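# Move wooden block from bench onto cart floor

## Task

Lift the wooden block from the bench and put it down lying flat on the floor of the cart, at the end with the handle, next to the profiles. The drop flap must stay open, and anything already in place must still be in place at the finish. At the end both grippers are empty and away from the cart, the robot is upright and not leaning or fallen, and no part of it touches anything.

## Robot and tools

ROBOT. A Rainbow Robotics RB-Y1 in a physics simulator. It has a differential base (two drive wheels, two rear casters, no sideways motion), a torso whose lower leg folds plus a chest that pitches and yaws, a pan/tilt head, and two 7-joint arms, each with a parallel gripper and a wrist camera whose case juts sideways and can collide. The base is 0.58 m wide, its front edge sits 0.10 m ahead of the drive axle and its rear 0.57 m behind; turning in place sweeps a 0.58 m radius. With arms as at start the robot is up to 0.73 m wide.

FRAMES. All positions are in metres. Base frame: origin on the floor halfway between the drive wheels, x forward, y left, z up. The chest, left_hand and right_hand lines are reported in it; a hand point lies between its finger pads, the fingers point along the hand's -z axis and close along its x axis. Reported hand positions can be off, more so at long reach or under load. base_odometry is in the frame the base had at the scene's start; it only integrates wheel rotation (slip looks like travel, bumps can turn the robot unseen); heading is in rad, positive to the left, -3.142 to 3.142.

move. One action per call; cameras and blocking are not part of it. Allowed combinations: base and/or joints (optionally min_time_s, contact_limits); target alone or with min_time_s; contact_limits alone. No action just returns state and images.
- base: one object {"x_m_s", "turn_rad_s", "for_s"}: forward speed (0.005 to 0.4 m/s, sign for direction, or 0), left turn rate (0.02 to 1.509 rad/s either sign, or 0), and duration 0.1 to 5 s; omitted speeds are 0. These are velocities, not destinations: travel is roughly speed times for_s. Acceleration is 0.4 m/s² (turns 0.5 rad/s²), so the base coasts up to 1 s (turns 3.1 s) after. If |x_m_s| + 0.27 × |turn_rad_s| exceeds 0.4 both are scaled down. The base does not stop on hitting furniture.
- joints: an object of absolute targets keyed by joint name, radians (grippers in metres of opening). Ranges: torso_squat_rad 0 to 1.2; torso_shift_rad -0.3 to 0.6; torso_pitch_rad -0.2 to 1.4 (positive bows forward); torso_yaw_rad -1.5 to 1.5 (positive left; raise both arms out 0.2 rad or more first); shoulder_pitch ±2.356 (negative swings forward/up); left_shoulder_roll_rad 0 to 3.141, right_shoulder_roll_rad -3.141 to 0 (outward lift); shoulder_yaw ±2.094; elbow -2.617 to 0.01 (negative bends); forearm_roll ±3.141; wrist_pitch -1.57 to 1.919; hand_roll ±2.705; grippers 0 to 0.1; head_pan_rad ±0.523; head_tilt_rad -0.35 to 1.57 (positive down). Torso combos must also hold: squat+shift ≤ 1.52; squat−shift+pitch ≤ 1.57; shift+0.5·pitch−0.4·squat ≤ 0.7; shift+0.3·pitch−0.5·squat ≤ 0.39, else the torso stops part way (off_target).
- target: one hand's absolute pose {"side": "left"|"right", "x", "y", "z" in base-frame metres (-3 to 3), "quat_wxyz" as the hand lines print}. It is solved once to joint angles, so the hand travels on an arc; split long moves into short ones. Refused while an earlier move still runs.
- min_time_s: 0.1 to 8 s, the shortest duration for each arm, head or torso motion.
- contact_limits: {"left_gripper_m", "right_gripper_m"} current in mA, 200 to 672.5, persisting until changed (672.5 at start); lower means softer grip.
- cameras: list from head_camera, left_wrist_camera, right_wrist_camera, all; [] for none. blocking: true (default) waits until everything rests; false returns in about 0.5 s while motion continues.

wait: {"seconds": 0 to 10}, returns state and images. stop: brakes all running motions. zoom_image: {"camera", "region": [x0, y0, x1, y1]} pixels of that camera's latest image, at most 504×504. read_manual: licence texts only. finished_scene: {"scene": integer 1 or 2}, irreversible; call only when the goal holds.

RESULTS. "move" reads done or the worst status. Hand status: reached (within 10 mm and 2°), short (with distance), or refused (with reason). Joint/base words: done, moving, off_target (resting away, maybe still pushing), time_out, contact_stop (torso only), limit_stop_at_<name> (built-in limit or body guard), not_followed ("joint command not followed": arm held back by the self-collision check), torque_fault, limit_stop_at_motor_heat. A contact_stop or time_out halts the whole group (torso, or one arm). A refused call, or an unrequested stop, cancels later move, wait and finished_scene calls in the same reply. on_its_own lists things you did not command. lidar_m: 12 distances, 30° sectors counter-clockwise from straight ahead (4th left, 7th behind, 10th right), plane 0.23 m above the floor, "-" for nothing. wheel_motors_off is 1 when the wheel motors have cut out. motor_effort: wheel load in percent, peak in brackets; at rest over about 30 suggests pushing on something. Joint torques, external torques, wrist force/torque and motor temperatures are noisy, offset estimates.

GRASPING. Command an opening at least 0.005 m below the object's width; off_target or done are both normal while holding. Each arm carries up to 3 kg.

AVOID. Arms must never hit or squeeze each other (fingers, cases included); keep about 0.5 rad of outward shoulder roll when both reach forward. Contact torque at a joint's load limit (shoulders 65.8, elbow 33.8, wrist joints 23.5 N m) freezes the robot 10 s. Motors at 80 °C brake an arm; do not hold loads or strain needlessly. Don't drive into furniture (wheels stall, motors cut out) or let the upper body snag under a table; heavy or far-forward loads and abrupt forward stops can tip the robot. Don't drop the block, release it while moving, slam or push hard. Keep the torso within its limits so the leg doesn't give way.

Each tool is called after "Request:" as name(argument=value, ...), one argument or row to a line, values as JSON.

## Session

Request:
move(
  joints={"head_tilt_rad":0.7},
  cameras=["head_camera"],
)

Request:
move(
  joints={"head_pan_rad":0.5},
  cameras=["head_camera"],
)

Request:
move(
  joints={"head_pan_rad":-0.5},
  cameras=["head_camera"],
)

Scene clock: 0.83 s.
Joint torques (N m): left_arm=[-1.43 -0.58 0.85 -0.67 -0.1 -0.67 -0.17] | right_arm=[-3.25 -0.62 -0.85 -1.51 0.02 -0.64 0.04]
External joint torques (N m): left_arm=[-0.05 -0.73 0.84 -0.12 -0.1 -0.24 -0.16] | right_arm=[0.35 0.5 -0.81 0.12 -0.05 -0.04 0.02]
Motor temperatures (°C): left_arm=[30 28 32 36 34 33 38] | right_arm=[34 30 32 30 35 36 34]
Wrist force (N): left_arm=[-0.7 1.0 -7.0] | right_arm=[-2.7 1.0 -4.9]
Wrist torque (N m): left_arm=[-0.24 0.04 0.07] | right_arm=[-0.09 -0.11 -0.08]
Wrist force, peak (N): left_arm=[0.1 1.6 -7.9] | right_arm=[-2.9 0.8 -5.4]
move: done
base_odometry: x=+0.000 y=+0.000 heading=+0.000
lidar_m: 0.74 1.02 1.56 4.57 1.51 1.08 1.03 1.08 1.44 3.61 1.09 0.78
base_status: not commanded
joint_positions: torso_squat_rad=+0.350 torso_shift_rad=+0.000 torso_pitch_rad=+0.000 torso_yaw_rad=+0.000 left_shoulder_pitch_rad=+0.037 left_shoulder_roll_rad=+0.004 left_shoulder_yaw_rad=-0.043 left_elbow_rad=-0.196 left_forearm_roll_rad=-0.014 left_wrist_pitch_rad=+0.002 left_hand_roll_rad=+0.027 left_gripper_m=+0.099 right_shoulder_pitch_rad=-0.040 right_shoulder_roll_rad=-0.021 right_shoulder_yaw_rad=-0.018 right_elbow_rad=-0.235 right_forearm_roll_rad=+0.049 right_wrist_pitch_rad=-0.014 right_hand_roll_rad=+0.035 right_gripper_m=+0.099 head_pan_rad=+0.000 head_tilt_rad=+0.700
joint_status: all done
wheel_motors_off: 0
motor_effort: left_wheel=+0(1) right_wheel=+0(2)
chest: x=-0.2280 y=+0.0001 z=+1.2475 quat_wxyz=(+1.000, +0.000, +0.000, +0.000) (m; base frame)
left_hand: x=-0.1598 y=+0.2200 z=+0.5653 quat_wxyz=(+0.997, +0.000, -0.079, -0.009) (m; base frame)
right_hand: x=-0.0823 y=-0.2360 z=+0.5770 quat_wxyz=(+0.989, -0.016, -0.142, +0.041) (m; base frame)
pictures: head_camera
camera_calibration:
head_camera: T_world_to_cam=[[-0.00129999, -0.999504, -0.0314624, 0.0444858], [-0.599497, 0.0259607, -0.799956, 1.08611], [0.800376, 0.0178217, -0.599233, 0.97739], [0, 0, 0, 1]] pos_world=[-0.131105, -0.00115113, 1.45592]

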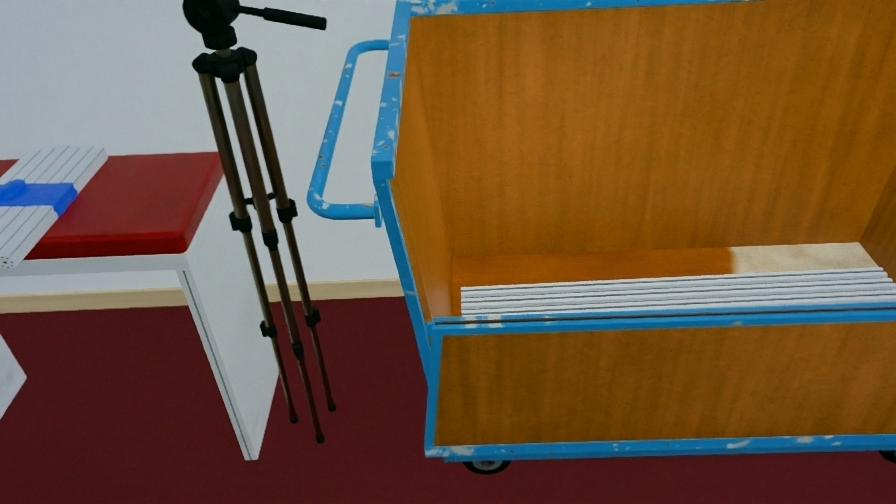

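Scene clock: 1.83 s.
Joint torques (N m): left_arm=[-1.9 -0.48 0.72 -0.58 -0.02 -0.7 -0.03] | right_arm=[-3.31 -0.65 -0.61 -1.35 0.08 -0.53 -0.15]
External joint torques (N m): left_arm=[-0.52 -0.63 0.71 -0.02 -0.02 -0.27 -0.02] | right_arm=[0.29 0.46 -0.56 0.28 0.02 0.06 -0.16]
Motor temperatures (°C): left_arm=[30 28 32 36 34 33 38] | right_arm=[34 30 32 30 35 36 34]
Wrist force (N): left_arm=[-0.4 1.3 -7.6] | right_arm=[-2.6 0.9 -5.0]
Wrist torque (N m): left_arm=[-0.27 0.14 0.06] | right_arm=[-0.09 -0.10 -0.11]
Wrist force, peak (N): left_arm=[-0.7 1.3 -8.3] | right_arm=[-2.9 1.1 -5.3]
move: done
base_odometry: x=+0.000 y=+0.000 heading=+0.000
lidar_m: 0.74 1.03 1.57 4.56 1.52 1.08 1.03 1.07 1.43 3.61 1.10 0.79
base_status: not commanded
joint_positions: torso_squat_rad=+0.350 torso_shift_rad=+0.000 torso_pitch_rad=+0.000 torso_yaw_rad=+0.000 left_shoulder_pitch_rad=+0.037 left_shoulder_roll_rad=+0.004 left_shoulder_yaw_rad=-0.043 left_elbow_rad=-0.196 left_forearm_roll_rad=-0.014 left_wrist_pitch_rad=+0.002 left_hand_roll_rad=+0.027 left_gripper_m=+0.099 right_shoulder_pitch_rad=-0.040 right_shoulder_roll_rad=-0.021 right_shoulder_yaw_rad=-0.018 right_elbow_rad=-0.235 right_forearm_roll_rad=+0.049 right_wrist_pitch_rad=-0.014 right_hand_roll_rad=+0.035 right_gripper_m=+0.099 head_pan_rad=+0.500 head_tilt_rad=+0.700
joint_status: all done
wheel_motors_off: 0
motor_effort: left_wheel=+0(1) right_wheel=+1(2)
chest: x=-0.2280 y=+0.0001 z=+1.2475 quat_wxyz=(+1.000, +0.000, +0.000, +0.000) (m; base frame)
left_hand: x=-0.1598 y=+0.2200 z=+0.5653 quat_wxyz=(+0.997, +0.000, -0.079, -0.009) (m; base frame)
right_hand: x=-0.0823 y=-0.2360 z=+0.5770 quat_wxyz=(+0.989, -0.016, -0.142, +0.041) (m; base frame)
pictures: head_camera
camera_calibration:
head_camera: T_world_to_cam=[[0.478026, -0.877781, -0.0314978, 0.143225], [-0.53863, -0.264626, -0.799906, 1.09862], [0.693807, 0.399341, -0.599298, 0.955485], [0, 0, 0, 1]] pos_world=[-0.139639, 0.034878, 1.45592]

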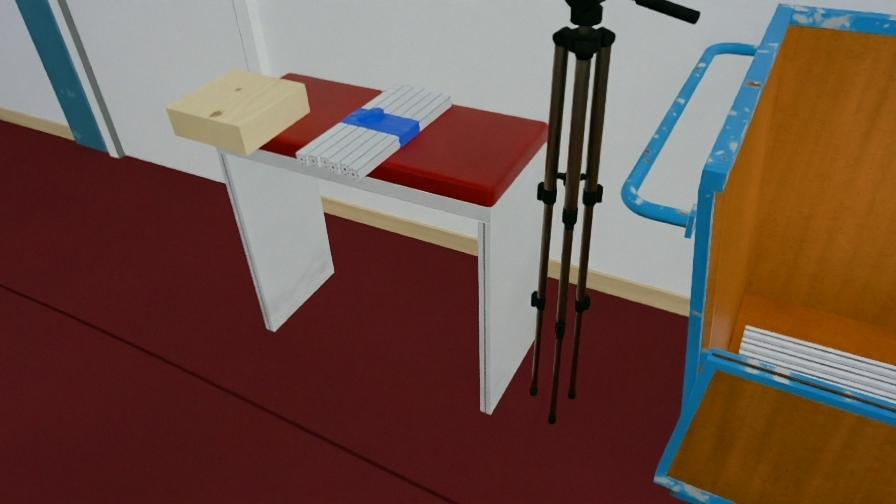

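Scene clock: 3.17 s.
Joint torques (N m): left_arm=[-1.9 -0.73 0.38 -0.55 -0.1 -0.7 -0.06] | right_arm=[-3.78 -0.59 -0.51 -1.29 -0.14 -0.59 0.01]
External joint torques (N m): left_arm=[-0.52 -0.88 0.37 0 -0.11 -0.28 -0.05] | right_arm=[-0.18 0.53 -0.47 0.34 -0.2 0.01 0]
Motor temperatures (°C): left_arm=[30 28 32 36 34 33 38] | right_arm=[34 30 32 30 35 36 34]
Wrist force (N): left_arm=[0.0 1.0 -7.7] | right_arm=[-2.8 1.0 -4.6]
Wrist torque (N m): left_arm=[-0.26 0.12 0.07] | right_arm=[-0.10 -0.13 -0.07]
Wrist force, peak (N): left_arm=[0.3 1.8 -8.1] | right_arm=[-2.9 1.1 -5.5]
move: done
base_odometry: x=+0.000 y=+0.000 heading=+0.000
lidar_m: 0.73 1.03 1.56 4.56 1.51 1.08 1.02 1.08 1.44 3.60 1.09 0.78
base_status: not commanded
joint_positions: torso_squat_rad=+0.350 torso_shift_rad=+0.000 torso_pitch_rad=+0.000 torso_yaw_rad=+0.000 left_shoulder_pitch_rad=+0.037 left_shoulder_roll_rad=+0.004 left_shoulder_yaw_rad=-0.043 left_elbow_rad=-0.196 left_forearm_roll_rad=-0.014 left_wrist_pitch_rad=+0.002 left_hand_roll_rad=+0.027 left_gripper_m=+0.099 right_shoulder_pitch_rad=-0.040 right_shoulder_roll_rad=-0.021 right_shoulder_yaw_rad=-0.018 right_elbow_rad=-0.235 right_forearm_roll_rad=+0.049 right_wrist_pitch_rad=-0.014 right_hand_roll_rad=+0.035 right_gripper_m=+0.099 head_pan_rad=-0.500 head_tilt_rad=+0.700
joint_status: all done
wheel_motors_off: 0
motor_effort: left_wheel=+0(1) right_wheel=+0(2)
chest: x=-0.2280 y=+0.0001 z=+1.2475 quat_wxyz=(+1.000, +0.000, +0.000, +0.000) (m; base frame)
left_hand: x=-0.1598 y=+0.2200 z=+0.5653 quat_wxyz=(+0.997, +0.000, -0.079, -0.009) (m; base frame)
right_hand: x=-0.0823 y=-0.2360 z=+0.5770 quat_wxyz=(+0.989, -0.016, -0.142, +0.041) (m; base frame)
pictures: head_camera
camera_calibration:
head_camera: T_world_to_cam=[[-0.480297, -0.876541, -0.0314578, -0.054214], [-0.513621, 0.310148, -0.800001, 1.10379], [0.710991, -0.368081, -0.599173, 0.958982], [0, 0, 0, 1]] pos_world=[-0.140939, -0.036874, 1.45592]

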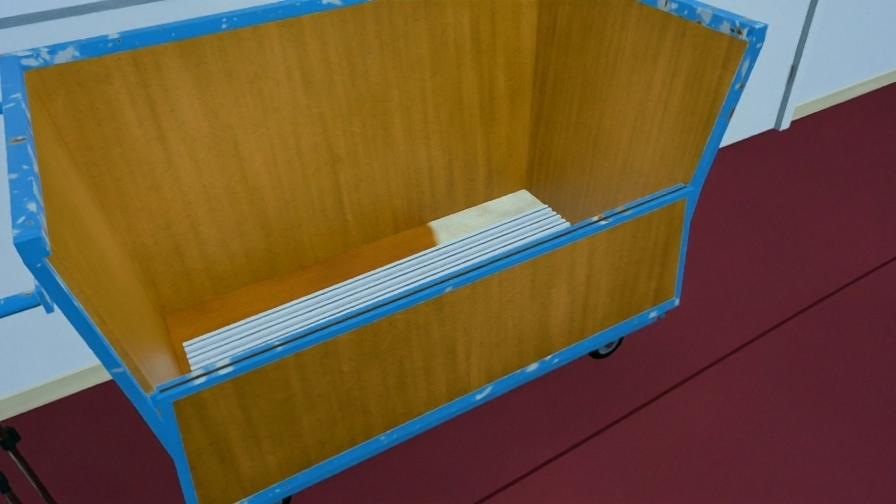

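Request:
move(
  joints={"head_pan_rad":0.15,"head_tilt_rad":0.75,"torso_squat_rad":0,"torso_pitch_rad":0.3},
  cameras=["head_camera"],
)

Request:
zoom_image(
  camera="head_camera",
  region=[392, 100, 892, 504],
)

Scene clock: 8.63 s.
Joint torques (N m): left_arm=[6.02 -0.84 1.11 2.75 -0.05 -0.05 0] | right_arm=[4.68 -0.36 -0.63 1.75 -0.17 -0.07 -0.09]
External joint torques (N m): left_arm=[-0.76 -1.09 1.09 0.09 -0.05 -0.22 0] | right_arm=[0.14 0.6 -0.46 0.31 -0.17 -0.04 -0.09]
Motor temperatures (°C): left_arm=[30 28 32 36 34 33 38] | right_arm=[34 30 32 30 35 36 34]
Wrist force (N): left_arm=[1.9 1.4 -7.1] | right_arm=[-1.2 0.4 -5.1]
Wrist torque (N m): left_arm=[-0.29 0.26 0.11] | right_arm=[0.00 -0.06 -0.09]
Wrist force, peak (N): left_arm=[0.2 1.5 -8.5] | right_arm=[-2.7 1.4 -5.3]
move: done
base_odometry: x=+0.000 y=+0.000 heading=+0.000
lidar_m: 0.75 1.03 1.55 4.57 1.53 1.07 1.02 1.08 1.43 3.61 1.10 0.79
base_status: not commanded
joint_positions: torso_squat_rad=+0.000 torso_shift_rad=+0.000 torso_pitch_rad=+0.300 torso_yaw_rad=+0.000 left_shoulder_pitch_rad=+0.037 left_shoulder_roll_rad=+0.004 left_shoulder_yaw_rad=-0.043 left_elbow_rad=-0.196 left_forearm_roll_rad=-0.014 left_wrist_pitch_rad=+0.002 left_hand_roll_rad=+0.027 left_gripper_m=+0.099 right_shoulder_pitch_rad=-0.040 right_shoulder_roll_rad=-0.021 right_shoulder_yaw_rad=-0.018 right_elbow_rad=-0.235 right_forearm_roll_rad=+0.049 right_wrist_pitch_rad=-0.014 right_hand_roll_rad=+0.035 right_gripper_m=+0.099 head_pan_rad=+0.150 head_tilt_rad=+0.750
joint_status: all done
wheel_motors_off: 0
motor_effort: left_wheel=+0(1) right_wheel=+1(2)
chest: x=-0.1365 y=+0.0001 z=+1.2761 quat_wxyz=(+0.989, +0.000, +0.150, +0.000) (m; base frame)
left_hand: x=-0.2730 y=+0.2200 z=+0.6042 quat_wxyz=(+0.997, -0.002, +0.071, -0.009) (m; base frame)
right_hand: x=-0.1956 y=-0.2360 z=+0.5926 quat_wxyz=(+0.999, -0.010, +0.007, +0.043) (m; base frame)
pictures: head_camera
camera_calibration:
head_camera: T_world_to_cam=[[0.130599, -0.988725, -0.0732568, 0.113571], [-0.834434, -0.0697142, -0.546681, 0.80318], [0.53541, 0.132524, -0.83413, 1.19371], [0, 0, 0, 1]] pos_world=[0.0162442, 0.0100889, 1.44311]

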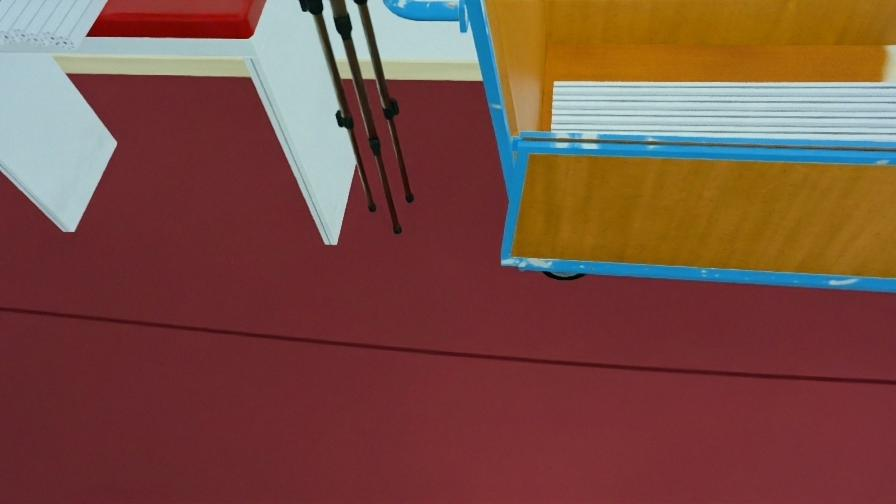

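Scaled by 1.008 from the camera's 896x504 image, which has a finer 1280x720 frame.

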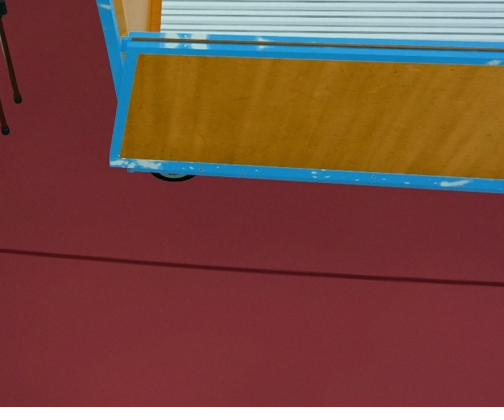

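Request:
move(
  joints={"torso_pitch_rad":0.8,"head_tilt_rad":0.4,"head_pan_rad":0},
  cameras=["head_camera"],
)

Request:
move(
  joints={"head_pan_rad":0.5,"head_tilt_rad":0.2},
  cameras=["head_camera"],
)

Scene clock: 14.40 s.
Joint torques (N m): left_arm=[17.2 -0.52 0.89 7.33 -0.11 0.91 -0.01] | right_arm=[17.29 0.16 -0.98 6.76 -0.33 1.05 0.05]
External joint torques (N m): left_arm=[-1.49 -0.89 0.84 -0.04 -0.1 -0.19 -0.04] | right_arm=[0.44 0.69 -0.63 0.61 -0.21 0.16 0.08]
Motor temperatures (°C): left_arm=[30 28 32 36 34 33 38] | right_arm=[34 30 32 30 35 36 34]
Wrist force (N): left_arm=[4.8 1.3 -7.0] | right_arm=[2.2 0.6 -4.8]
Wrist torque (N m): left_arm=[-0.30 0.38 0.07] | right_arm=[-0.03 0.19 -0.05]
Wrist force, peak (N): left_arm=[2.0 1.2 -8.6] | right_arm=[-0.6 1.4 -5.6]
move: done
base_odometry: x=+0.000 y=+0.000 heading=+0.000
lidar_m: 0.73 1.03 1.56 4.56 1.52 1.07 1.02 1.08 1.44 3.61 1.09 0.77
base_status: not commanded
joint_positions: torso_squat_rad=+0.000 torso_shift_rad=+0.000 torso_pitch_rad=+0.800 torso_yaw_rad=+0.000 left_shoulder_pitch_rad=+0.037 left_shoulder_roll_rad=+0.004 left_shoulder_yaw_rad=-0.043 left_elbow_rad=-0.196 left_forearm_roll_rad=-0.014 left_wrist_pitch_rad=+0.002 left_hand_roll_rad=+0.027 left_gripper_m=+0.099 right_shoulder_pitch_rad=-0.040 right_shoulder_roll_rad=-0.021 right_shoulder_yaw_rad=-0.018 right_elbow_rad=-0.235 right_forearm_roll_rad=+0.049 right_wrist_pitch_rad=-0.014 right_hand_roll_rad=+0.035 right_gripper_m=+0.099 head_pan_rad=+0.000 head_tilt_rad=+0.400
joint_status: all done
wheel_motors_off: 0
motor_effort: left_wheel=+0(1) right_wheel=-1(2)
chest: x=-0.0060 y=+0.0001 z=+1.1961 quat_wxyz=(+0.921, +0.000, +0.389, +0.000) (m; base frame)
left_hand: x=-0.4479 y=+0.2200 z=+0.6719 quat_wxyz=(+0.949, -0.004, +0.315, -0.008) (m; base frame)
right_hand: x=-0.3855 y=-0.2360 z=+0.6245 quat_wxyz=(+0.966, +0.001, +0.254, +0.044) (m; base frame)
pictures: head_camera
camera_calibration:
head_camera: T_world_to_cam=[[-0.0162279, -0.999504, -0.0269863, 0.0373042], [-0.909625, 0.0259632, -0.414619, 0.737794], [0.415114, 0.017819, -0.909595, 1.08207], [0, 0, 0, 1]] pos_world=[0.22254, -0.00115111, 1.29115]

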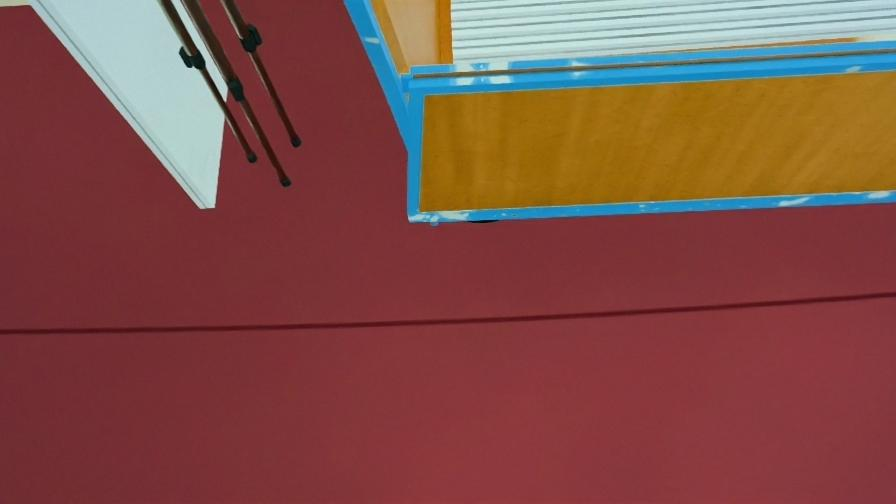

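Scene clock: 15.40 s.
Joint torques (N m): left_arm=[17.24 -0.63 0.71 7.48 -0.13 1.02 0.03] | right_arm=[16.89 0.06 -1.16 7.01 -0.29 1.06 -0.06]
External joint torques (N m): left_arm=[-1.45 -1 0.66 0.11 -0.11 -0.08 -0.01] | right_arm=[0.03 0.59 -0.81 0.87 -0.17 0.17 -0.04]
Motor temperatures (°C): left_arm=[30 28 32 36 34 33 38] | right_arm=[34 30 32 30 35 36 34]
Wrist force (N): left_arm=[4.3 1.5 -6.6] | right_arm=[1.9 0.4 -4.6]
Wrist torque (N m): left_arm=[-0.27 0.33 0.09] | right_arm=[-0.02 0.16 -0.08]
Wrist force, peak (N): left_arm=[5.2 1.5 -7.0] | right_arm=[2.2 0.6 -4.8]
move: done
base_odometry: x=+0.000 y=+0.000 heading=+0.000
lidar_m: 0.74 1.04 1.56 4.55 1.51 1.08 1.03 1.07 1.44 3.61 1.11 0.77
base_status: not commanded
joint_positions: torso_squat_rad=+0.000 torso_shift_rad=+0.000 torso_pitch_rad=+0.800 torso_yaw_rad=+0.000 left_shoulder_pitch_rad=+0.037 left_shoulder_roll_rad=+0.004 left_shoulder_yaw_rad=-0.043 left_elbow_rad=-0.196 left_forearm_roll_rad=-0.014 left_wrist_pitch_rad=+0.002 left_hand_roll_rad=+0.027 left_gripper_m=+0.099 right_shoulder_pitch_rad=-0.040 right_shoulder_roll_rad=-0.021 right_shoulder_yaw_rad=-0.018 right_elbow_rad=-0.235 right_forearm_roll_rad=+0.049 right_wrist_pitch_rad=-0.014 right_hand_roll_rad=+0.035 right_gripper_m=+0.099 head_pan_rad=+0.500 head_tilt_rad=+0.200
joint_status: all done
wheel_motors_off: 0
motor_effort: left_wheel=+0(1) right_wheel=-2(2)
chest: x=-0.0060 y=+0.0001 z=+1.1961 quat_wxyz=(+0.921, +0.000, +0.389, +0.000) (m; base frame)
left_hand: x=-0.4479 y=+0.2200 z=+0.6719 quat_wxyz=(+0.949, -0.004, +0.315, -0.008) (m; base frame)
right_hand: x=-0.3855 y=-0.2360 z=+0.6245 quat_wxyz=(+0.966, +0.001, +0.254, +0.044) (m; base frame)
pictures: head_camera
camera_calibration:
head_camera: T_world_to_cam=[[0.32202, -0.870547, -0.37209, 0.440958], [-0.805687, -0.0455998, -0.590584, 0.954099], [0.497164, 0.489968, -0.716072, 0.814089], [0, 0, 0, 1]] pos_world=[0.221972, 0.0285035, 1.3105]

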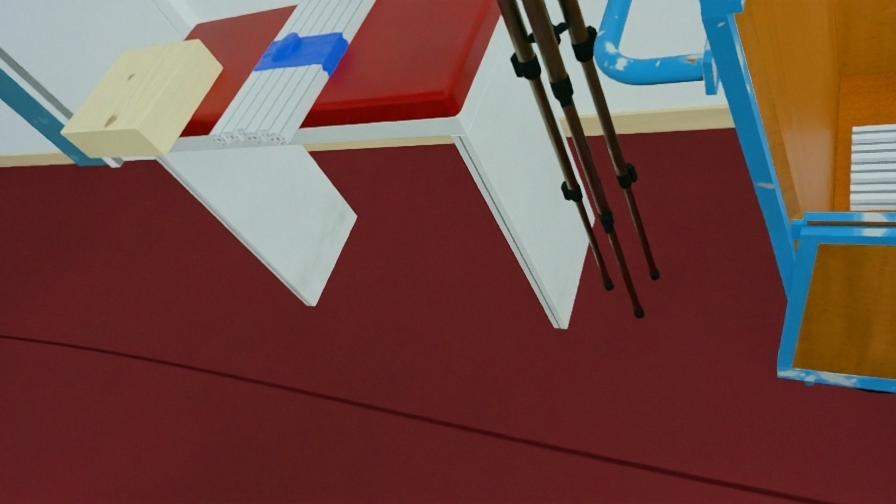

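Request:
move(
  base={"x_m_s":0.2,"for_s":2},
  joints={"head_pan_rad":0,"head_tilt_rad":0.4,"torso_pitch_rad":0.6},
)

Request:
move(
  joints={"head_tilt_rad":0.0},
  cameras=["head_camera"],
)

Scene clock: 22.33 s.
Joint torques (N m): left_arm=[13.21 -0.62 0.86 5.6 -0.07 0.5 -0.01] | right_arm=[12.51 -0.29 -0.93 5.05 -0.17 0.65 -0.11]
External joint torques (N m): left_arm=[-1.12 -0.95 0.82 -0.05 -0.06 -0.25 -0.03] | right_arm=[0.23 0.44 -0.64 0.66 -0.1 0.11 -0.09]
Motor temperatures (°C): left_arm=[31 28 32 36 34 33 38] | right_arm=[34 30 32 30 35 36 34]
Wrist force (N): left_arm=[4.0 1.4 -6.5] | right_arm=[0.6 1.0 -4.8]
Wrist torque (N m): left_arm=[-0.31 0.42 0.03] | right_arm=[-0.07 0.05 -0.04]
Wrist force, peak (N): left_arm=[3.5 1.8 -7.9] | right_arm=[1.5 0.4 -5.4]
move: done
base_odometry: x=+0.400 y=+0.000 heading=+0.000
lidar_m: 0.33 0.36 0.74 3.95 2.10 1.49 1.43 1.49 1.99 5.01 0.53 0.37
base_status: done (sent for 2 of 2 s)
joint_positions: torso_squat_rad=+0.000 torso_shift_rad=+0.000 torso_pitch_rad=+0.600 torso_yaw_rad=+0.000 left_shoulder_pitch_rad=+0.037 left_shoulder_roll_rad=+0.004 left_shoulder_yaw_rad=-0.043 left_elbow_rad=-0.196 left_forearm_roll_rad=-0.014 left_wrist_pitch_rad=+0.002 left_hand_roll_rad=+0.027 left_gripper_m=+0.099 right_shoulder_pitch_rad=-0.040 right_shoulder_roll_rad=-0.021 right_shoulder_yaw_rad=-0.018 right_elbow_rad=-0.235 right_forearm_roll_rad=+0.049 right_wrist_pitch_rad=-0.014 right_hand_roll_rad=+0.035 right_gripper_m=+0.099 head_pan_rad=+0.000 head_tilt_rad=+0.400
joint_status: all done
wheel_motors_off: 0
motor_effort: left_wheel=+0(20) right_wheel=+0(51)
chest: x=-0.0533 y=+0.0001 z=+1.2359 quat_wxyz=(+0.955, +0.000, +0.296, +0.000) (m; base frame)
left_hand: x=-0.3822 y=+0.2200 z=+0.6343 quat_wxyz=(+0.976, -0.003, +0.219, -0.008) (m; base frame)
right_hand: x=-0.3116 y=-0.2360 z=+0.6003 quat_wxyz=(+0.987, -0.004, +0.156, +0.044) (m; base frame)
pictures: head_camera, left_wrist_camera, right_wrist_camera
camera_calibration:
head_camera: T_world_to_cam=[[-0.0105429, -0.999504, -0.0296704, 0.0412325], [-0.809164, 0.0259606, -0.587009, 0.929782], [0.587489, 0.0178194, -0.809036, 1.02279], [0, 0, 0, 1]] pos_world=[0.151905, -0.00115112, 1.37448]
left_wrist_camera: T_world_to_cam=[[0.900353, 0.0094512, -0.435057, 0.617494], [0.20824, -0.887218, 0.41168, 0.0427378], [-0.382099, -0.461254, -0.800778, 0.535911], [0, 0, 0, 1]] pos_world=[-0.360091, 0.279273, 0.680196]
right_wrist_camera: T_world_to_cam=[[-0.95216, -0.114406, 0.283376, -0.494977], [0.0447044, 0.865162, 0.499496, -0.0546809], [-0.302312, 0.488268, -0.818659, 0.584679], [0, 0, 0, 1]] pos_world=[-0.292097, -0.2948, 0.64623]

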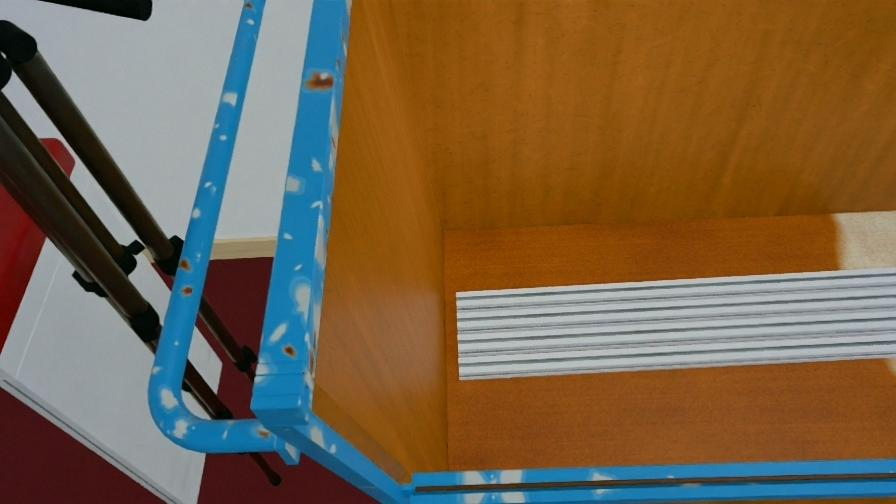

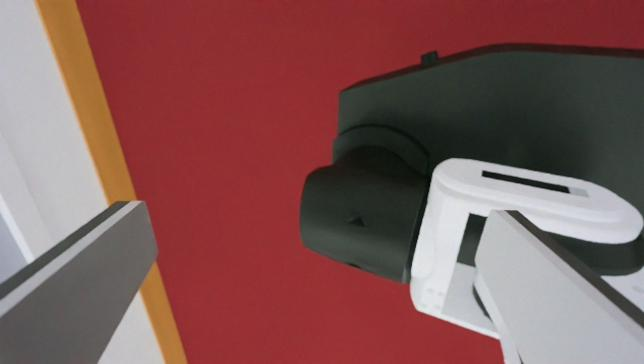

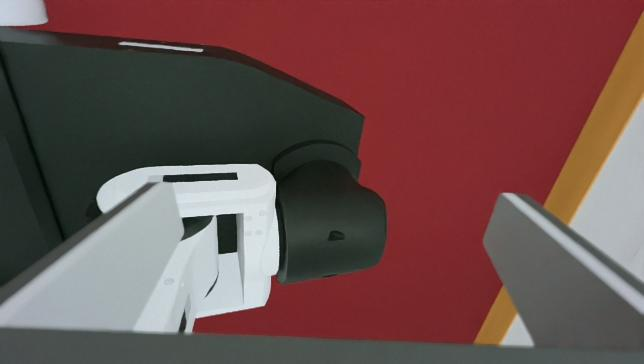

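Scene clock: 23.27 s.
Joint torques (N m): left_arm=[13.12 -0.69 0.87 5.66 -0.1 0.63 -0.03] | right_arm=[12.9 -0.32 -0.75 5.16 -0.15 0.52 -0.04]
External joint torques (N m): left_arm=[-1.21 -1.02 0.83 0.02 -0.09 -0.12 -0.05] | right_arm=[0.63 0.41 -0.46 0.78 -0.08 -0.02 -0.02]
Motor temperatures (°C): left_arm=[31 28 32 36 34 33 38] | right_arm=[34 30 32 30 35 36 34]
Wrist force (N): left_arm=[3.2 1.3 -6.9] | right_arm=[0.7 0.8 -5.1]
Wrist torque (N m): left_arm=[-0.28 0.29 0.02] | right_arm=[-0.03 0.07 -0.08]
Wrist force, peak (N): left_arm=[3.8 1.8 -7.7] | right_arm=[1.1 1.0 -5.2]
move: done
base_odometry: x=+0.400 y=+0.000 heading=+0.000
lidar_m: 0.35 0.34 0.74 3.95 2.10 1.50 1.43 1.49 1.99 5.00 0.52 0.37
base_status: not commanded
joint_positions: torso_squat_rad=+0.000 torso_shift_rad=+0.000 torso_pitch_rad=+0.600 torso_yaw_rad=+0.000 left_shoulder_pitch_rad=+0.037 left_shoulder_roll_rad=+0.004 left_shoulder_yaw_rad=-0.043 left_elbow_rad=-0.196 left_forearm_roll_rad=-0.014 left_wrist_pitch_rad=+0.002 left_hand_roll_rad=+0.027 left_gripper_m=+0.099 right_shoulder_pitch_rad=-0.040 right_shoulder_roll_rad=-0.021 right_shoulder_yaw_rad=-0.018 right_elbow_rad=-0.235 right_forearm_roll_rad=+0.049 right_wrist_pitch_rad=-0.014 right_hand_roll_rad=+0.035 right_gripper_m=+0.099 head_pan_rad=+0.000 head_tilt_rad=+0.000
joint_status: all done
wheel_motors_off: 0
motor_effort: left_wheel=+0(1) right_wheel=-1(2)
chest: x=-0.0533 y=+0.0001 z=+1.2359 quat_wxyz=(+0.955, +0.000, +0.296, +0.000) (m; base frame)
left_hand: x=-0.3822 y=+0.2200 z=+0.6343 quat_wxyz=(+0.976, -0.003, +0.219, -0.008) (m; base frame)
right_hand: x=-0.3116 y=-0.2360 z=+0.6003 quat_wxyz=(+0.987, -0.004, +0.156, +0.044) (m; base frame)
pictures: head_camera
camera_calibration:
head_camera: T_world_to_cam=[[0.00184498, -0.999504, -0.0314328, 0.0427125], [-0.516734, 0.0259582, -0.855752, 1.28009], [0.856144, 0.0178213, -0.51643, 0.59556], [0, 0, 0, 1]] pos_world=[0.151502, -0.00115114, 1.40435]

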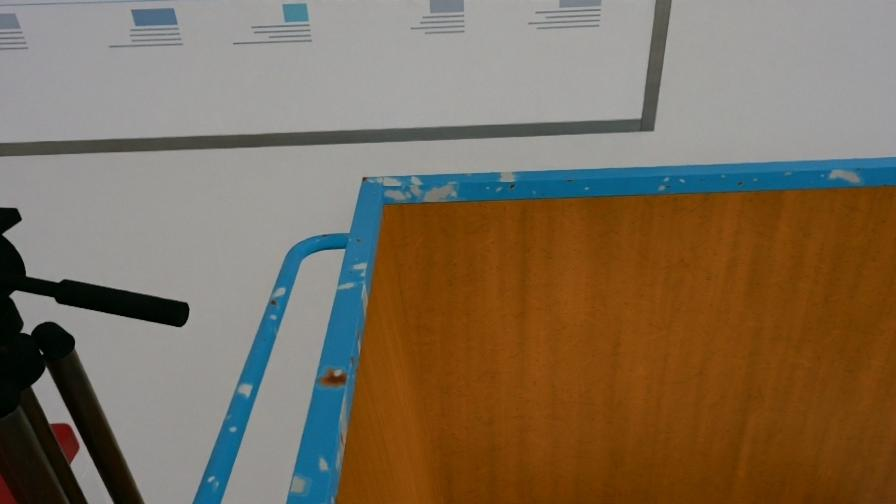

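Request:
move(
  base={"x_m_s":-0.25,"for_s":1.6},
  joints={"torso_pitch_rad":0.0,"torso_squat_rad":0.3,"head_tilt_rad":0.6},
  cameras=[],
)

Request:
move(
  base={"turn_rad_s":0.6,"for_s":2.62},
  cameras=[],
)

Request:
move(
  base={"x_m_s":0.3,"for_s":3.9},
  cameras=[],
)

Request:
move(
  base={"turn_rad_s":-0.6,"for_s":2.62},
)

Scene clock: 36.63 s.
Joint torques (N m): left_arm=[-1.82 -0.64 0.53 -0.7 -0.1 -0.67 -0.08] | right_arm=[-3.54 -0.21 -0.56 -1.39 0.01 -0.46 0.05]
External joint torques (N m): left_arm=[-0.44 -0.79 0.51 -0.14 -0.11 -0.24 -0.07] | right_arm=[0.06 0.91 -0.52 0.24 -0.06 0.14 0.04]
Motor temperatures (°C): left_arm=[31 28 32 36 34 33 37] | right_arm=[34 30 32 30 35 36 34]
Wrist force (N): left_arm=[0.0 0.8 -7.4] | right_arm=[-3.0 1.1 -4.3]
Wrist torque (N m): left_arm=[-0.22 0.17 0.07] | right_arm=[-0.09 -0.17 -0.11]
Wrist force, peak (N): left_arm=[3.3 1.3 -8.0] | right_arm=[-2.8 1.7 -5.0]
move: done
base_odometry: x=+0.000 y=+0.000 heading=+0.000
lidar_m: 0.73 1.05 1.57 4.57 1.53 1.08 1.03 1.08 1.44 3.59 1.09 0.78
base_status: done (sent for 1.6 of 1.6 s)
joint_positions: torso_squat_rad=+0.300 torso_shift_rad=+0.000 torso_pitch_rad=+0.000 torso_yaw_rad=+0.000 left_shoulder_pitch_rad=+0.037 left_shoulder_roll_rad=+0.004 left_shoulder_yaw_rad=-0.043 left_elbow_rad=-0.196 left_forearm_roll_rad=-0.014 left_wrist_pitch_rad=+0.002 left_hand_roll_rad=+0.027 left_gripper_m=+0.099 right_shoulder_pitch_rad=-0.040 right_shoulder_roll_rad=-0.021 right_shoulder_yaw_rad=-0.018 right_elbow_rad=-0.235 right_forearm_roll_rad=+0.049 right_wrist_pitch_rad=-0.014 right_hand_roll_rad=+0.035 right_gripper_m=+0.099 head_pan_rad=+0.000 head_tilt_rad=+0.600
joint_status: all done
wheel_motors_off: 0
motor_effort: left_wheel=-6(25) right_wheel=+3(25)
chest: x=-0.2281 y=+0.0001 z=+1.2587 quat_wxyz=(+1.000, +0.000, +0.000, +0.000) (m; base frame)
left_hand: x=-0.1599 y=+0.2200 z=+0.5764 quat_wxyz=(+0.997, +0.000, -0.079, -0.009) (m; base frame)
right_hand: x=-0.0824 y=-0.2360 z=+0.5882 quat_wxyz=(+0.989, -0.016, -0.142, +0.041) (m; base frame)
pictures: none
No camera images: "cameras" was empty.

Scene clock: 40.80 s.
Joint torques (N m): left_arm=[-1.97 -0.67 0.61 -0.6 -0.02 -0.61 0.09] | right_arm=[-3.37 -0.6 -0.35 -1.36 -0.03 -0.53 0.1]
External joint torques (N m): left_arm=[-0.59 -0.82 0.6 -0.05 -0.02 -0.19 0.1] | right_arm=[0.22 0.52 -0.31 0.27 -0.09 0.07 0.09]
Motor temperatures (°C): left_arm=[31 28 32 36 34 33 37] | right_arm=[34 30 32 30 35 36 34]
Wrist force (N): left_arm=[-0.6 0.9 -7.2] | right_arm=[-2.6 1.1 -5.0]
Wrist torque (N m): left_arm=[-0.27 0.07 0.12] | right_arm=[-0.08 -0.15 -0.09]
Wrist force, peak (N): left_arm=[-0.3 1.3 -8.6] | right_arm=[-2.7 1.3 -5.2]
move: done
base_odometry: x=+0.000 y=+0.000 heading=+1.579
lidar_m: 4.24 1.49 1.07 1.02 1.06 1.44 3.81 1.09 0.79 0.77 1.03 1.56
base_status: done (sent for 2.63 of 2.63 s)
joint_positions: torso_squat_rad=+0.300 torso_shift_rad=+0.000 torso_pitch_rad=+0.000 torso_yaw_rad=+0.000 left_shoulder_pitch_rad=+0.037 left_shoulder_roll_rad=+0.004 left_shoulder_yaw_rad=-0.043 left_elbow_rad=-0.196 left_forearm_roll_rad=-0.014 left_wrist_pitch_rad=+0.002 left_hand_roll_rad=+0.027 left_gripper_m=+0.099 right_shoulder_pitch_rad=-0.040 right_shoulder_roll_rad=-0.021 right_shoulder_yaw_rad=-0.018 right_elbow_rad=-0.235 right_forearm_roll_rad=+0.049 right_wrist_pitch_rad=-0.014 right_hand_roll_rad=+0.035 right_gripper_m=+0.099 head_pan_rad=+0.000 head_tilt_rad=+0.600
joint_status: not commanded
wheel_motors_off: 0
motor_effort: left_wheel=+5(47) right_wheel=+21(42)
chest: x=-0.2280 y=+0.0001 z=+1.2587 quat_wxyz=(+1.000, +0.000, +0.000, +0.000) (m; base frame)
left_hand: x=-0.1598 y=+0.2200 z=+0.5764 quat_wxyz=(+0.997, +0.000, -0.079, -0.009) (m; base frame)
right_hand: x=-0.0824 y=-0.2360 z=+0.5882 quat_wxyz=(+0.989, -0.016, -0.142, +0.041) (m; base frame)
pictures: none
No camera images: "cameras" was empty.

Scene clock: 45.80 s.
Joint torques (N m): left_arm=[-1.16 -0.63 0.81 -0.53 -0.01 -0.58 -0.02] | right_arm=[-3.3 -0.65 -0.57 -1.42 0.03 -0.44 -0.06]
External joint torques (N m): left_arm=[0.22 -0.78 0.8 0.03 -0.01 -0.16 -0.01] | right_arm=[0.29 0.47 -0.52 0.21 -0.03 0.16 -0.07]
Motor temperatures (°C): left_arm=[31 28 32 36 34 33 37] | right_arm=[34 30 32 30 35 36 34]
Wrist force (N): left_arm=[-0.3 2.1 -7.7] | right_arm=[-2.6 1.1 -5.0]
Wrist torque (N m): left_arm=[-0.40 0.15 0.09] | right_arm=[-0.09 -0.09 -0.10]
Wrist force, peak (N): left_arm=[-0.7 1.0 -8.7] | right_arm=[-2.9 1.7 -5.2]
move: done
base_odometry: x=-0.011 y=+1.170 heading=+1.580
lidar_m: 4.28 1.51 1.07 1.04 1.07 1.46 3.92 1.32 1.11 0.92 1.55 2.08
base_status: done (sent for 3.9 of 3.9 s)
joint_positions: torso_squat_rad=+0.300 torso_shift_rad=+0.000 torso_pitch_rad=+0.000 torso_yaw_rad=+0.000 left_shoulder_pitch_rad=+0.037 left_shoulder_roll_rad=+0.004 left_shoulder_yaw_rad=-0.043 left_elbow_rad=-0.196 left_forearm_roll_rad=-0.014 left_wrist_pitch_rad=+0.002 left_hand_roll_rad=+0.027 left_gripper_m=+0.099 right_shoulder_pitch_rad=-0.040 right_shoulder_roll_rad=-0.021 right_shoulder_yaw_rad=-0.018 right_elbow_rad=-0.235 right_forearm_roll_rad=+0.049 right_wrist_pitch_rad=-0.014 right_hand_roll_rad=+0.035 right_gripper_m=+0.099 head_pan_rad=+0.000 head_tilt_rad=+0.600
joint_status: not commanded
wheel_motors_off: 0
motor_effort: left_wheel=+16(47) right_wheel=-17(48)
chest: x=-0.2280 y=+0.0001 z=+1.2587 quat_wxyz=(+1.000, +0.000, +0.000, +0.000) (m; base frame)
left_hand: x=-0.1597 y=+0.2200 z=+0.5765 quat_wxyz=(+0.997, +0.000, -0.079, -0.009) (m; base frame)
right_hand: x=-0.0823 y=-0.2360 z=+0.5882 quat_wxyz=(+0.989, -0.016, -0.142, +0.041) (m; base frame)
pictures: none
No camera images: "cameras" was empty.

Scene clock: 50.00 s.
Joint torques (N m): left_arm=[-1.39 -0.73 0.53 -0.54 -0.03 -0.67 -0.08] | right_arm=[-3.09 -0.88 -0.73 -1.41 0.06 -0.56 0]
External joint torques (N m): left_arm=[-0.01 -0.88 0.52 0.01 -0.03 -0.25 -0.07] | right_arm=[0.5 0.24 -0.69 0.22 0 0.04 -0.01]
Motor temperatures (°C): left_arm=[31 28 32 36 34 33 37] | right_arm=[34 30 32 30 35 36 34]
Wrist force (N): left_arm=[0.3 1.5 -7.0] | right_arm=[-2.7 1.0 -4.6]
Wrist torque (N m): left_arm=[-0.35 0.19 0.11] | right_arm=[-0.08 -0.11 -0.11]
Wrist force, peak (N): left_arm=[0.1 1.7 -8.3] | right_arm=[-2.9 1.9 -5.1]
move: done
base_odometry: x=-0.011 y=+1.170 heading=+0.001
lidar_m: 0.91 1.56 2.06 4.43 1.53 1.09 1.04 1.08 1.47 3.66 1.31 1.09
base_status: done (sent for 2.63 of 2.63 s)
joint_positions: torso_squat_rad=+0.300 torso_shift_rad=+0.000 torso_pitch_rad=+0.000 torso_yaw_rad=+0.000 left_shoulder_pitch_rad=+0.037 left_shoulder_roll_rad=+0.004 left_shoulder_yaw_rad=-0.043 left_elbow_rad=-0.196 left_forearm_roll_rad=-0.014 left_wrist_pitch_rad=+0.002 left_hand_roll_rad=+0.027 left_gripper_m=+0.099 right_shoulder_pitch_rad=-0.040 right_shoulder_roll_rad=-0.021 right_shoulder_yaw_rad=-0.018 right_elbow_rad=-0.235 right_forearm_roll_rad=+0.049 right_wrist_pitch_rad=-0.014 right_hand_roll_rad=+0.035 right_gripper_m=+0.099 head_pan_rad=+0.000 head_tilt_rad=+0.600
joint_status: not commanded
wheel_motors_off: 0
motor_effort: left_wheel=+23(48) right_wheel=+3(51)
chest: x=-0.2280 y=+0.0001 z=+1.2587 quat_wxyz=(+1.000, +0.000, +0.000, +0.000) (m; base frame)
left_hand: x=-0.1597 y=+0.2200 z=+0.5765 quat_wxyz=(+0.997, +0.000, -0.079, -0.009) (m; base frame)
right_hand: x=-0.0823 y=-0.2359 z=+0.5882 quat_wxyz=(+0.989, -0.016, -0.142, +0.041) (m; base frame)
pictures: head_camera, left_wrist_camera, right_wrist_camera
camera_calibration:
head_camera: T_world_to_cam=[[0.00184319, -0.999504, -0.0314327, 0.0453424], [-0.516689, 0.02596, -0.85578, 1.19356], [0.856171, 0.0178183, -0.516385, 0.874725], [0, 0, 0, 1]] pos_world=[-0.132298, -0.00125112, 1.47455]
left_wrist_camera: T_world_to_cam=[[0.988738, 0.00951072, 0.149357, 0.0692251], [-0.0605538, -0.887218, 0.45736, -0.0490409], [0.136862, -0.461253, -0.876649, 0.701222], [0, 0, 0, 1]] pos_world=[-0.167386, 0.279273, 0.626816]
right_wrist_camera: T_world_to_cam=[[-0.945869, -0.114492, -0.303683, 0.0724842], [-0.245182, 0.865155, 0.437484, -0.0462552], [0.212645, 0.48826, -0.846395, 0.702735], [0, 0, 0, 1]] pos_world=[-0.0922134, -0.294801, 0.63704]

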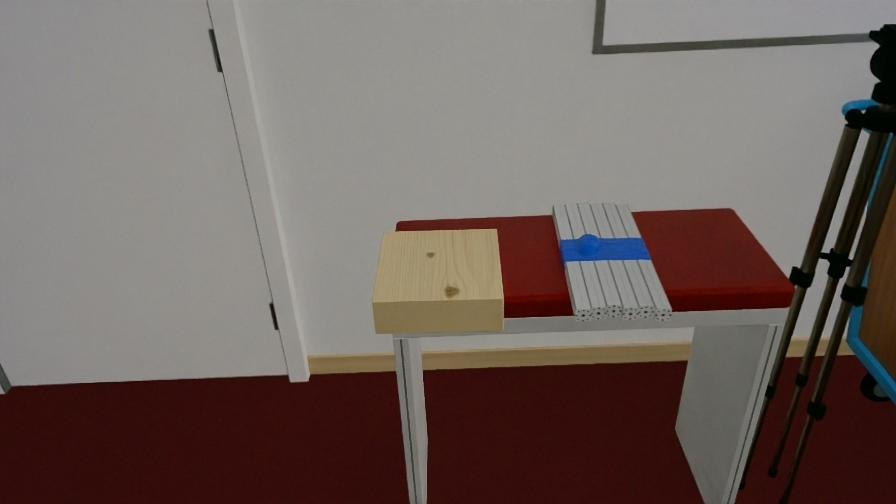

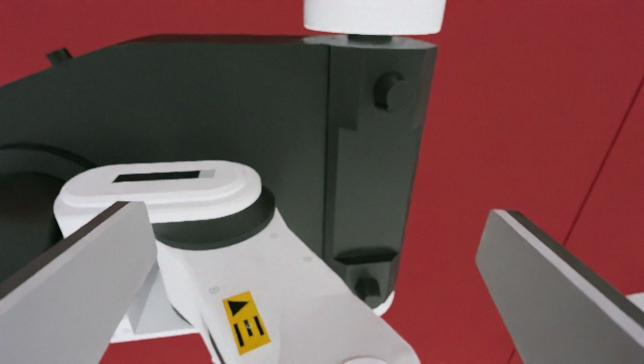

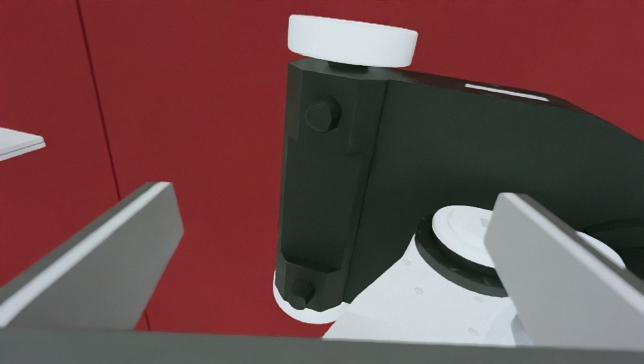

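Request:
move(
  base={"x_m_s":0.25,"for_s":1.6},
  joints={"torso_pitch_rad":0.7,"torso_squat_rad":0.0,"head_tilt_rad":0.5},
  cameras=["head_camera"],
)

Scene clock: 57.97 s.
Joint torques (N m): left_arm=[15.46 -0.64 0.67 6.58 -0.19 0.85 0.08] | right_arm=[15.25 -0.33 -0.72 6.16 -0.32 0.74 -0.04]
External joint torques (N m): left_arm=[-1.14 -0.99 0.62 0.04 -0.18 -0.08 0.06] | right_arm=[0.61 0.3 -0.4 0.87 -0.22 0.02 -0.02]
Motor temperatures (°C): left_arm=[31 28 32 36 34 33 37] | right_arm=[34 30 32 30 35 36 34]
Wrist force (N): left_arm=[4.3 1.4 -6.4] | right_arm=[1.7 0.9 -5.0]
Wrist torque (N m): left_arm=[-0.26 0.37 0.05] | right_arm=[-0.06 0.16 -0.04]
Wrist force, peak (N): left_arm=[3.4 1.8 -8.3] | right_arm=[-1.7 1.1 -5.8]
move: done
base_odometry: x=+0.389 y=+1.170 heading=+0.000
lidar_m: 0.53 0.50 1.53 3.91 2.12 1.51 1.43 1.49 2.01 1.52 0.78 0.80
base_status: done (sent for 1.6 of 1.6 s)
joint_positions: torso_squat_rad=+0.000 torso_shift_rad=+0.000 torso_pitch_rad=+0.700 torso_yaw_rad=+0.000 left_shoulder_pitch_rad=+0.037 left_shoulder_roll_rad=+0.004 left_shoulder_yaw_rad=-0.043 left_elbow_rad=-0.196 left_forearm_roll_rad=-0.014 left_wrist_pitch_rad=+0.002 left_hand_roll_rad=+0.027 left_gripper_m=+0.099 right_shoulder_pitch_rad=-0.040 right_shoulder_roll_rad=-0.021 right_shoulder_yaw_rad=-0.018 right_elbow_rad=-0.235 right_forearm_roll_rad=+0.049 right_wrist_pitch_rad=-0.014 right_hand_roll_rad=+0.035 right_gripper_m=+0.099 head_pan_rad=+0.000 head_tilt_rad=+0.500
joint_status: all done
wheel_motors_off: 0
motor_effort: left_wheel=-9(51) right_wheel=+9(48)
chest: x=-0.0286 y=+0.0001 z=+1.2172 quat_wxyz=(+0.939, +0.000, +0.343, +0.000) (m; base frame)
left_hand: x=-0.4160 y=+0.2200 z=+0.6515 quat_wxyz=(+0.964, -0.003, +0.267, -0.008) (m; base frame)
right_hand: x=-0.3491 y=-0.2359 z=+0.6105 quat_wxyz=(+0.978, -0.001, +0.205, +0.044) (m; base frame)
pictures: head_camera
camera_calibration:
head_camera: T_world_to_cam=[[-0.0163194, -0.999502, -0.0270263, 0.037675], [-0.909624, 0.026063, -0.414615, 0.720368], [0.415113, 0.0178175, -0.909596, 1.12991], [0, 0, 0, 1]] pos_world=[0.186839, -0.00125081, 1.32745]

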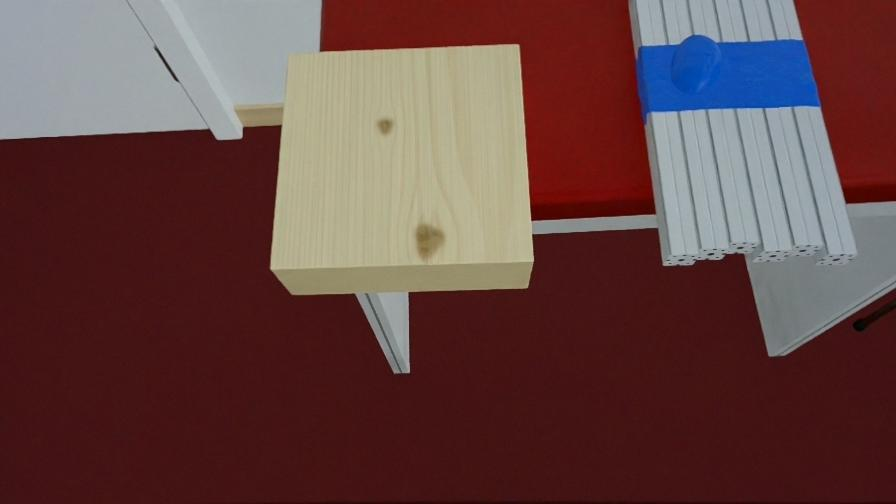

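Request:
move(
  joints={"right_shoulder_pitch_rad":0.2,"right_shoulder_roll_rad":-0.3,"right_elbow_rad":-1.7,"left_shoulder_roll_rad":0.2,"left_shoulder_pitch_rad":0.2,"left_elbow_rad":-1.7},
  cameras=[],
)

Request:
move(
  joints={"torso_pitch_rad":0.5,"torso_squat_rad":0.8,"head_tilt_rad":0.5},
  cameras=[],
)

Request:
move(
  target={"side":"right","x":0.26,"y":0.04,"z":0.77,"quat_wxyz":[0.7071,0,-0.7071,0]},
  min_time_s=4,
)

Scene clock: 77.03 s.
Joint torques (N m): left_arm=[6.54 1.84 2.59 -6.28 0 -1.51 -0.07] | right_arm=[8.81 -5.09 -3.51 -6.22 -0.08 -1.3 0.05]
External joint torques (N m): left_arm=[-0.08 -1.04 0.76 0.48 -0.03 -0.03 -0.04] | right_arm=[1.57 -0.47 -0.24 -0.05 -0.21 0.05 0.02]
Motor temperatures (°C): left_arm=[31 28 32 36 34 33 37] | right_arm=[34 30 32 30 35 36 34]
Wrist force (N): left_arm=[-3.8 0.1 -6.2] | right_arm=[-4.9 2.9 -3.8]
Wrist torque (N m): left_arm=[-0.21 -0.07 0.15] | right_arm=[-0.21 -0.22 -0.10]
Wrist force, peak (N): left_arm=[4.9 -0.8 -7.6] | right_arm=[-5.2 3.0 -3.6]
move: done
base_odometry: x=+0.389 y=+1.170 heading=+0.000
lidar_m: 0.51 0.51 1.53 3.92 2.11 1.51 1.44 1.50 2.00 1.52 0.78 0.82
base_status: not commanded
joint_positions: torso_squat_rad=+0.000 torso_shift_rad=+0.000 torso_pitch_rad=+0.700 torso_yaw_rad=+0.000 left_shoulder_pitch_rad=+0.200 left_shoulder_roll_rad=+0.200 left_shoulder_yaw_rad=-0.043 left_elbow_rad=-1.700 left_forearm_roll_rad=-0.014 left_wrist_pitch_rad=+0.002 left_hand_roll_rad=+0.027 left_gripper_m=+0.099 right_shoulder_pitch_rad=+0.200 right_shoulder_roll_rad=-0.300 right_shoulder_yaw_rad=-0.018 right_elbow_rad=-1.700 right_forearm_roll_rad=+0.049 right_wrist_pitch_rad=-0.014 right_hand_roll_rad=+0.035 right_gripper_m=+0.099 head_pan_rad=+0.000 head_tilt_rad=+0.500
joint_status: all done
wheel_motors_off: 0
motor_effort: left_wheel=-9(11) right_wheel=+8(11)
chest: x=-0.0287 y=+0.0001 z=+1.2172 quat_wxyz=(+0.939, +0.000, +0.343, +0.000) (m; base frame)
left_hand: x=+0.1578 y=+0.2802 z=+0.7254 quat_wxyz=(+0.917, +0.036, -0.387, -0.083) (m; base frame)
right_hand: x=+0.1682 y=-0.3334 z=+0.7386 quat_wxyz=(+0.900, -0.096, -0.389, +0.168) (m; base frame)
pictures: none
No camera images: "cameras" was empty.

Scene clock: 80.50 s.
Joint torques (N m): left_arm=[2.49 2.1 2.47 -7.82 -0.02 -1.8 -0.06] | right_arm=[4.29 -5.33 -3.56 -7.77 0.05 -1.47 -0.05]
External joint torques (N m): left_arm=[0.05 -1.04 0.35 0.43 -0.05 -0.1 -0.02] | right_arm=[1.21 -0.05 0 -0.2 -0.12 0.08 -0.09]
Motor temperatures (°C): left_arm=[31 28 32 36 34 33 37] | right_arm=[34 30 32 30 35 36 34]
Wrist force (N): left_arm=[-4.6 0.3 -5.1] | right_arm=[-5.4 2.9 -2.4]
Wrist torque (N m): left_arm=[-0.23 -0.08 0.18] | right_arm=[-0.26 -0.22 -0.13]
Wrist force, peak (N): left_arm=[-3.9 0.8 -6.6] | right_arm=[-6.1 3.1 -2.3]
move: done
base_odometry: x=+0.389 y=+1.170 heading=+0.000
lidar_m: 0.52 0.51 1.54 3.90 2.11 1.51 1.43 1.49 2.01 1.53 0.78 0.82
base_status: not commanded
joint_positions: torso_squat_rad=+0.800 torso_shift_rad=+0.000 torso_pitch_rad=+0.500 torso_yaw_rad=+0.000 left_shoulder_pitch_rad=+0.200 left_shoulder_roll_rad=+0.200 left_shoulder_yaw_rad=-0.043 left_elbow_rad=-1.700 left_forearm_roll_rad=-0.014 left_wrist_pitch_rad=+0.002 left_hand_roll_rad=+0.027 left_gripper_m=+0.099 right_shoulder_pitch_rad=+0.200 right_shoulder_roll_rad=-0.300 right_shoulder_yaw_rad=-0.018 right_elbow_rad=-1.700 right_forearm_roll_rad=+0.049 right_wrist_pitch_rad=-0.014 right_hand_roll_rad=+0.035 right_gripper_m=+0.099 head_pan_rad=+0.000 head_tilt_rad=+0.500
joint_status: all done
wheel_motors_off: 0
motor_effort: left_wheel=-9(10) right_wheel=+9(12)
chest: x=-0.0797 y=+0.0001 z=+1.0398 quat_wxyz=(+0.969, +0.000, +0.247, +0.000) (m; base frame)
left_hand: x=+0.2008 y=+0.2801 z=+0.5948 quat_wxyz=(+0.874, +0.044, -0.477, -0.079) (m; base frame)
right_hand: x=+0.2084 y=-0.3334 z=+0.6099 quat_wxyz=(+0.857, -0.113, -0.477, +0.157) (m; base frame)
pictures: none
No camera images: "cameras" was empty.

Scene clock: 84.83 s.
Joint torques (N m): left_arm=[2.43 2.03 2.53 -7.76 -0.1 -1.73 0.01] | right_arm=[-5.57 10.9 2.31 -8.7 1.54 -0.4 0.26]
External joint torques (N m): left_arm=[-0.01 -1.11 0.41 0.49 -0.14 -0.03 0.05] | right_arm=[-1.4 2.58 0.72 -0.02 -0.22 -0.1 0.21]
Motor temperatures (°C): left_arm=[31 28 32 36 34 33 37] | right_arm=[34 30 32 30 35 36 34]
Wrist force (N): left_arm=[-5.2 1.0 -5.9] | right_arm=[-7.2 0.7 0.4]
Wrist torque (N m): left_arm=[-0.32 -0.19 0.16] | right_arm=[-0.16 -0.43 -0.13]
Wrist force, peak (N): left_arm=[-5.2 1.0 -5.9] | right_arm=[-7.9 0.3 1.3]
move: done
base_odometry: x=+0.389 y=+1.170 heading=+0.000
lidar_m: 0.52 0.51 1.53 3.91 2.10 1.51 1.44 1.51 2.00 1.52 0.78 0.81
base_status: not commanded
joint_positions: torso_squat_rad=+0.800 torso_shift_rad=+0.000 torso_pitch_rad=+0.500 torso_yaw_rad=+0.000 left_shoulder_pitch_rad=+0.200 left_shoulder_roll_rad=+0.200 left_shoulder_yaw_rad=-0.043 left_elbow_rad=-1.700 left_forearm_roll_rad=-0.014 left_wrist_pitch_rad=+0.002 left_hand_roll_rad=+0.027 left_gripper_m=+0.099 right_shoulder_pitch_rad=-0.348 right_shoulder_roll_rad=+0.000 right_shoulder_yaw_rad=+0.984 right_elbow_rad=-1.489 right_forearm_roll_rad=-1.338 right_wrist_pitch_rad=-1.121 right_hand_roll_rad=+1.414 right_gripper_m=+0.099 head_pan_rad=+0.000 head_tilt_rad=+0.500
joint_status: all done
wheel_motors_off: 0
motor_effort: left_wheel=-9(10) right_wheel=+10(11)
chest: x=-0.0797 y=+0.0001 z=+1.0398 quat_wxyz=(+0.969, +0.000, +0.247, +0.000) (m; base frame)
left_hand: x=+0.2008 y=+0.2801 z=+0.5948 quat_wxyz=(+0.874, +0.044, -0.477, -0.079) (m; base frame)
right_hand: x=+0.2599 y=+0.0396 z=+0.7697 quat_wxyz=(+0.707, +0.000, -0.707, +0.001) (m; base frame)
right_hand_status: reached (checked arc, planned for 4.0 s): 1 mm and 0.1 deg off.
pictures: head_camera, left_wrist_camera, right_wrist_camera
camera_calibration:
head_camera: T_world_to_cam=[[-0.0105387, -0.999504, -0.0296728, 0.0352345], [-0.809082, 0.0259611, -0.587122, 0.787708], [0.587601, 0.0178203, -0.808954, 0.898886], [0, 0, 0, 1]] pos_world=[0.109505, -0.00125112, 1.19068]
left_wrist_camera: T_world_to_cam=[[0.54195, -0.15386, 0.826207, -0.557702], [-0.457362, -0.878764, 0.136359, 0.285956], [0.70506, -0.451775, -0.546616, 0.382621], [0, 0, 0, 1]] pos_world=[0.163262, 0.338338, 0.630931]
right_wrist_camera: T_world_to_cam=[[0.0256848, -0.0300417, -0.999219, 0.762404], [-0.508245, 0.860332, -0.0389304, 0.155139], [0.86083, 0.508847, 0.00682892, -0.17693], [0, 0, 0, 1]] pos_world=[0.211573, -0.0205365, 0.769056]

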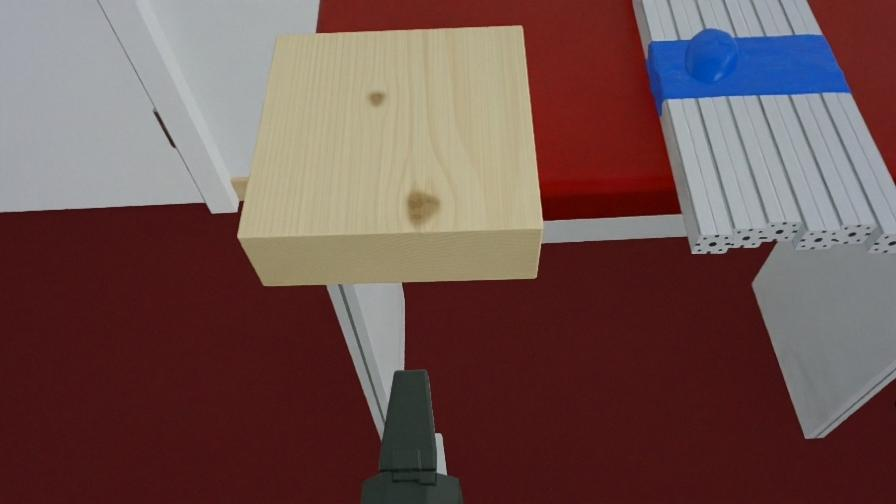

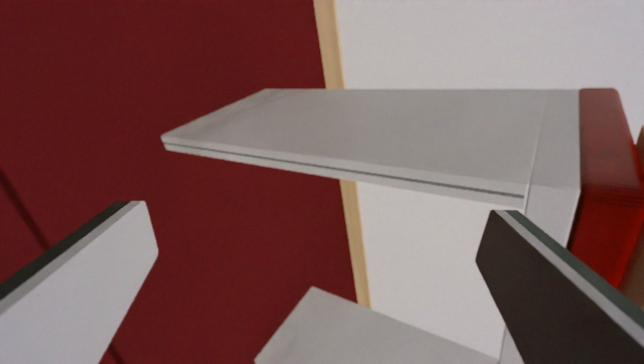

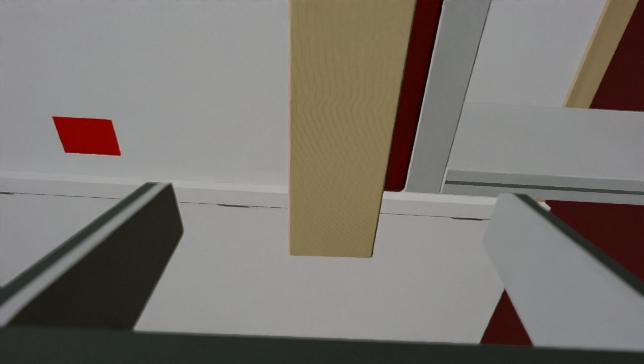

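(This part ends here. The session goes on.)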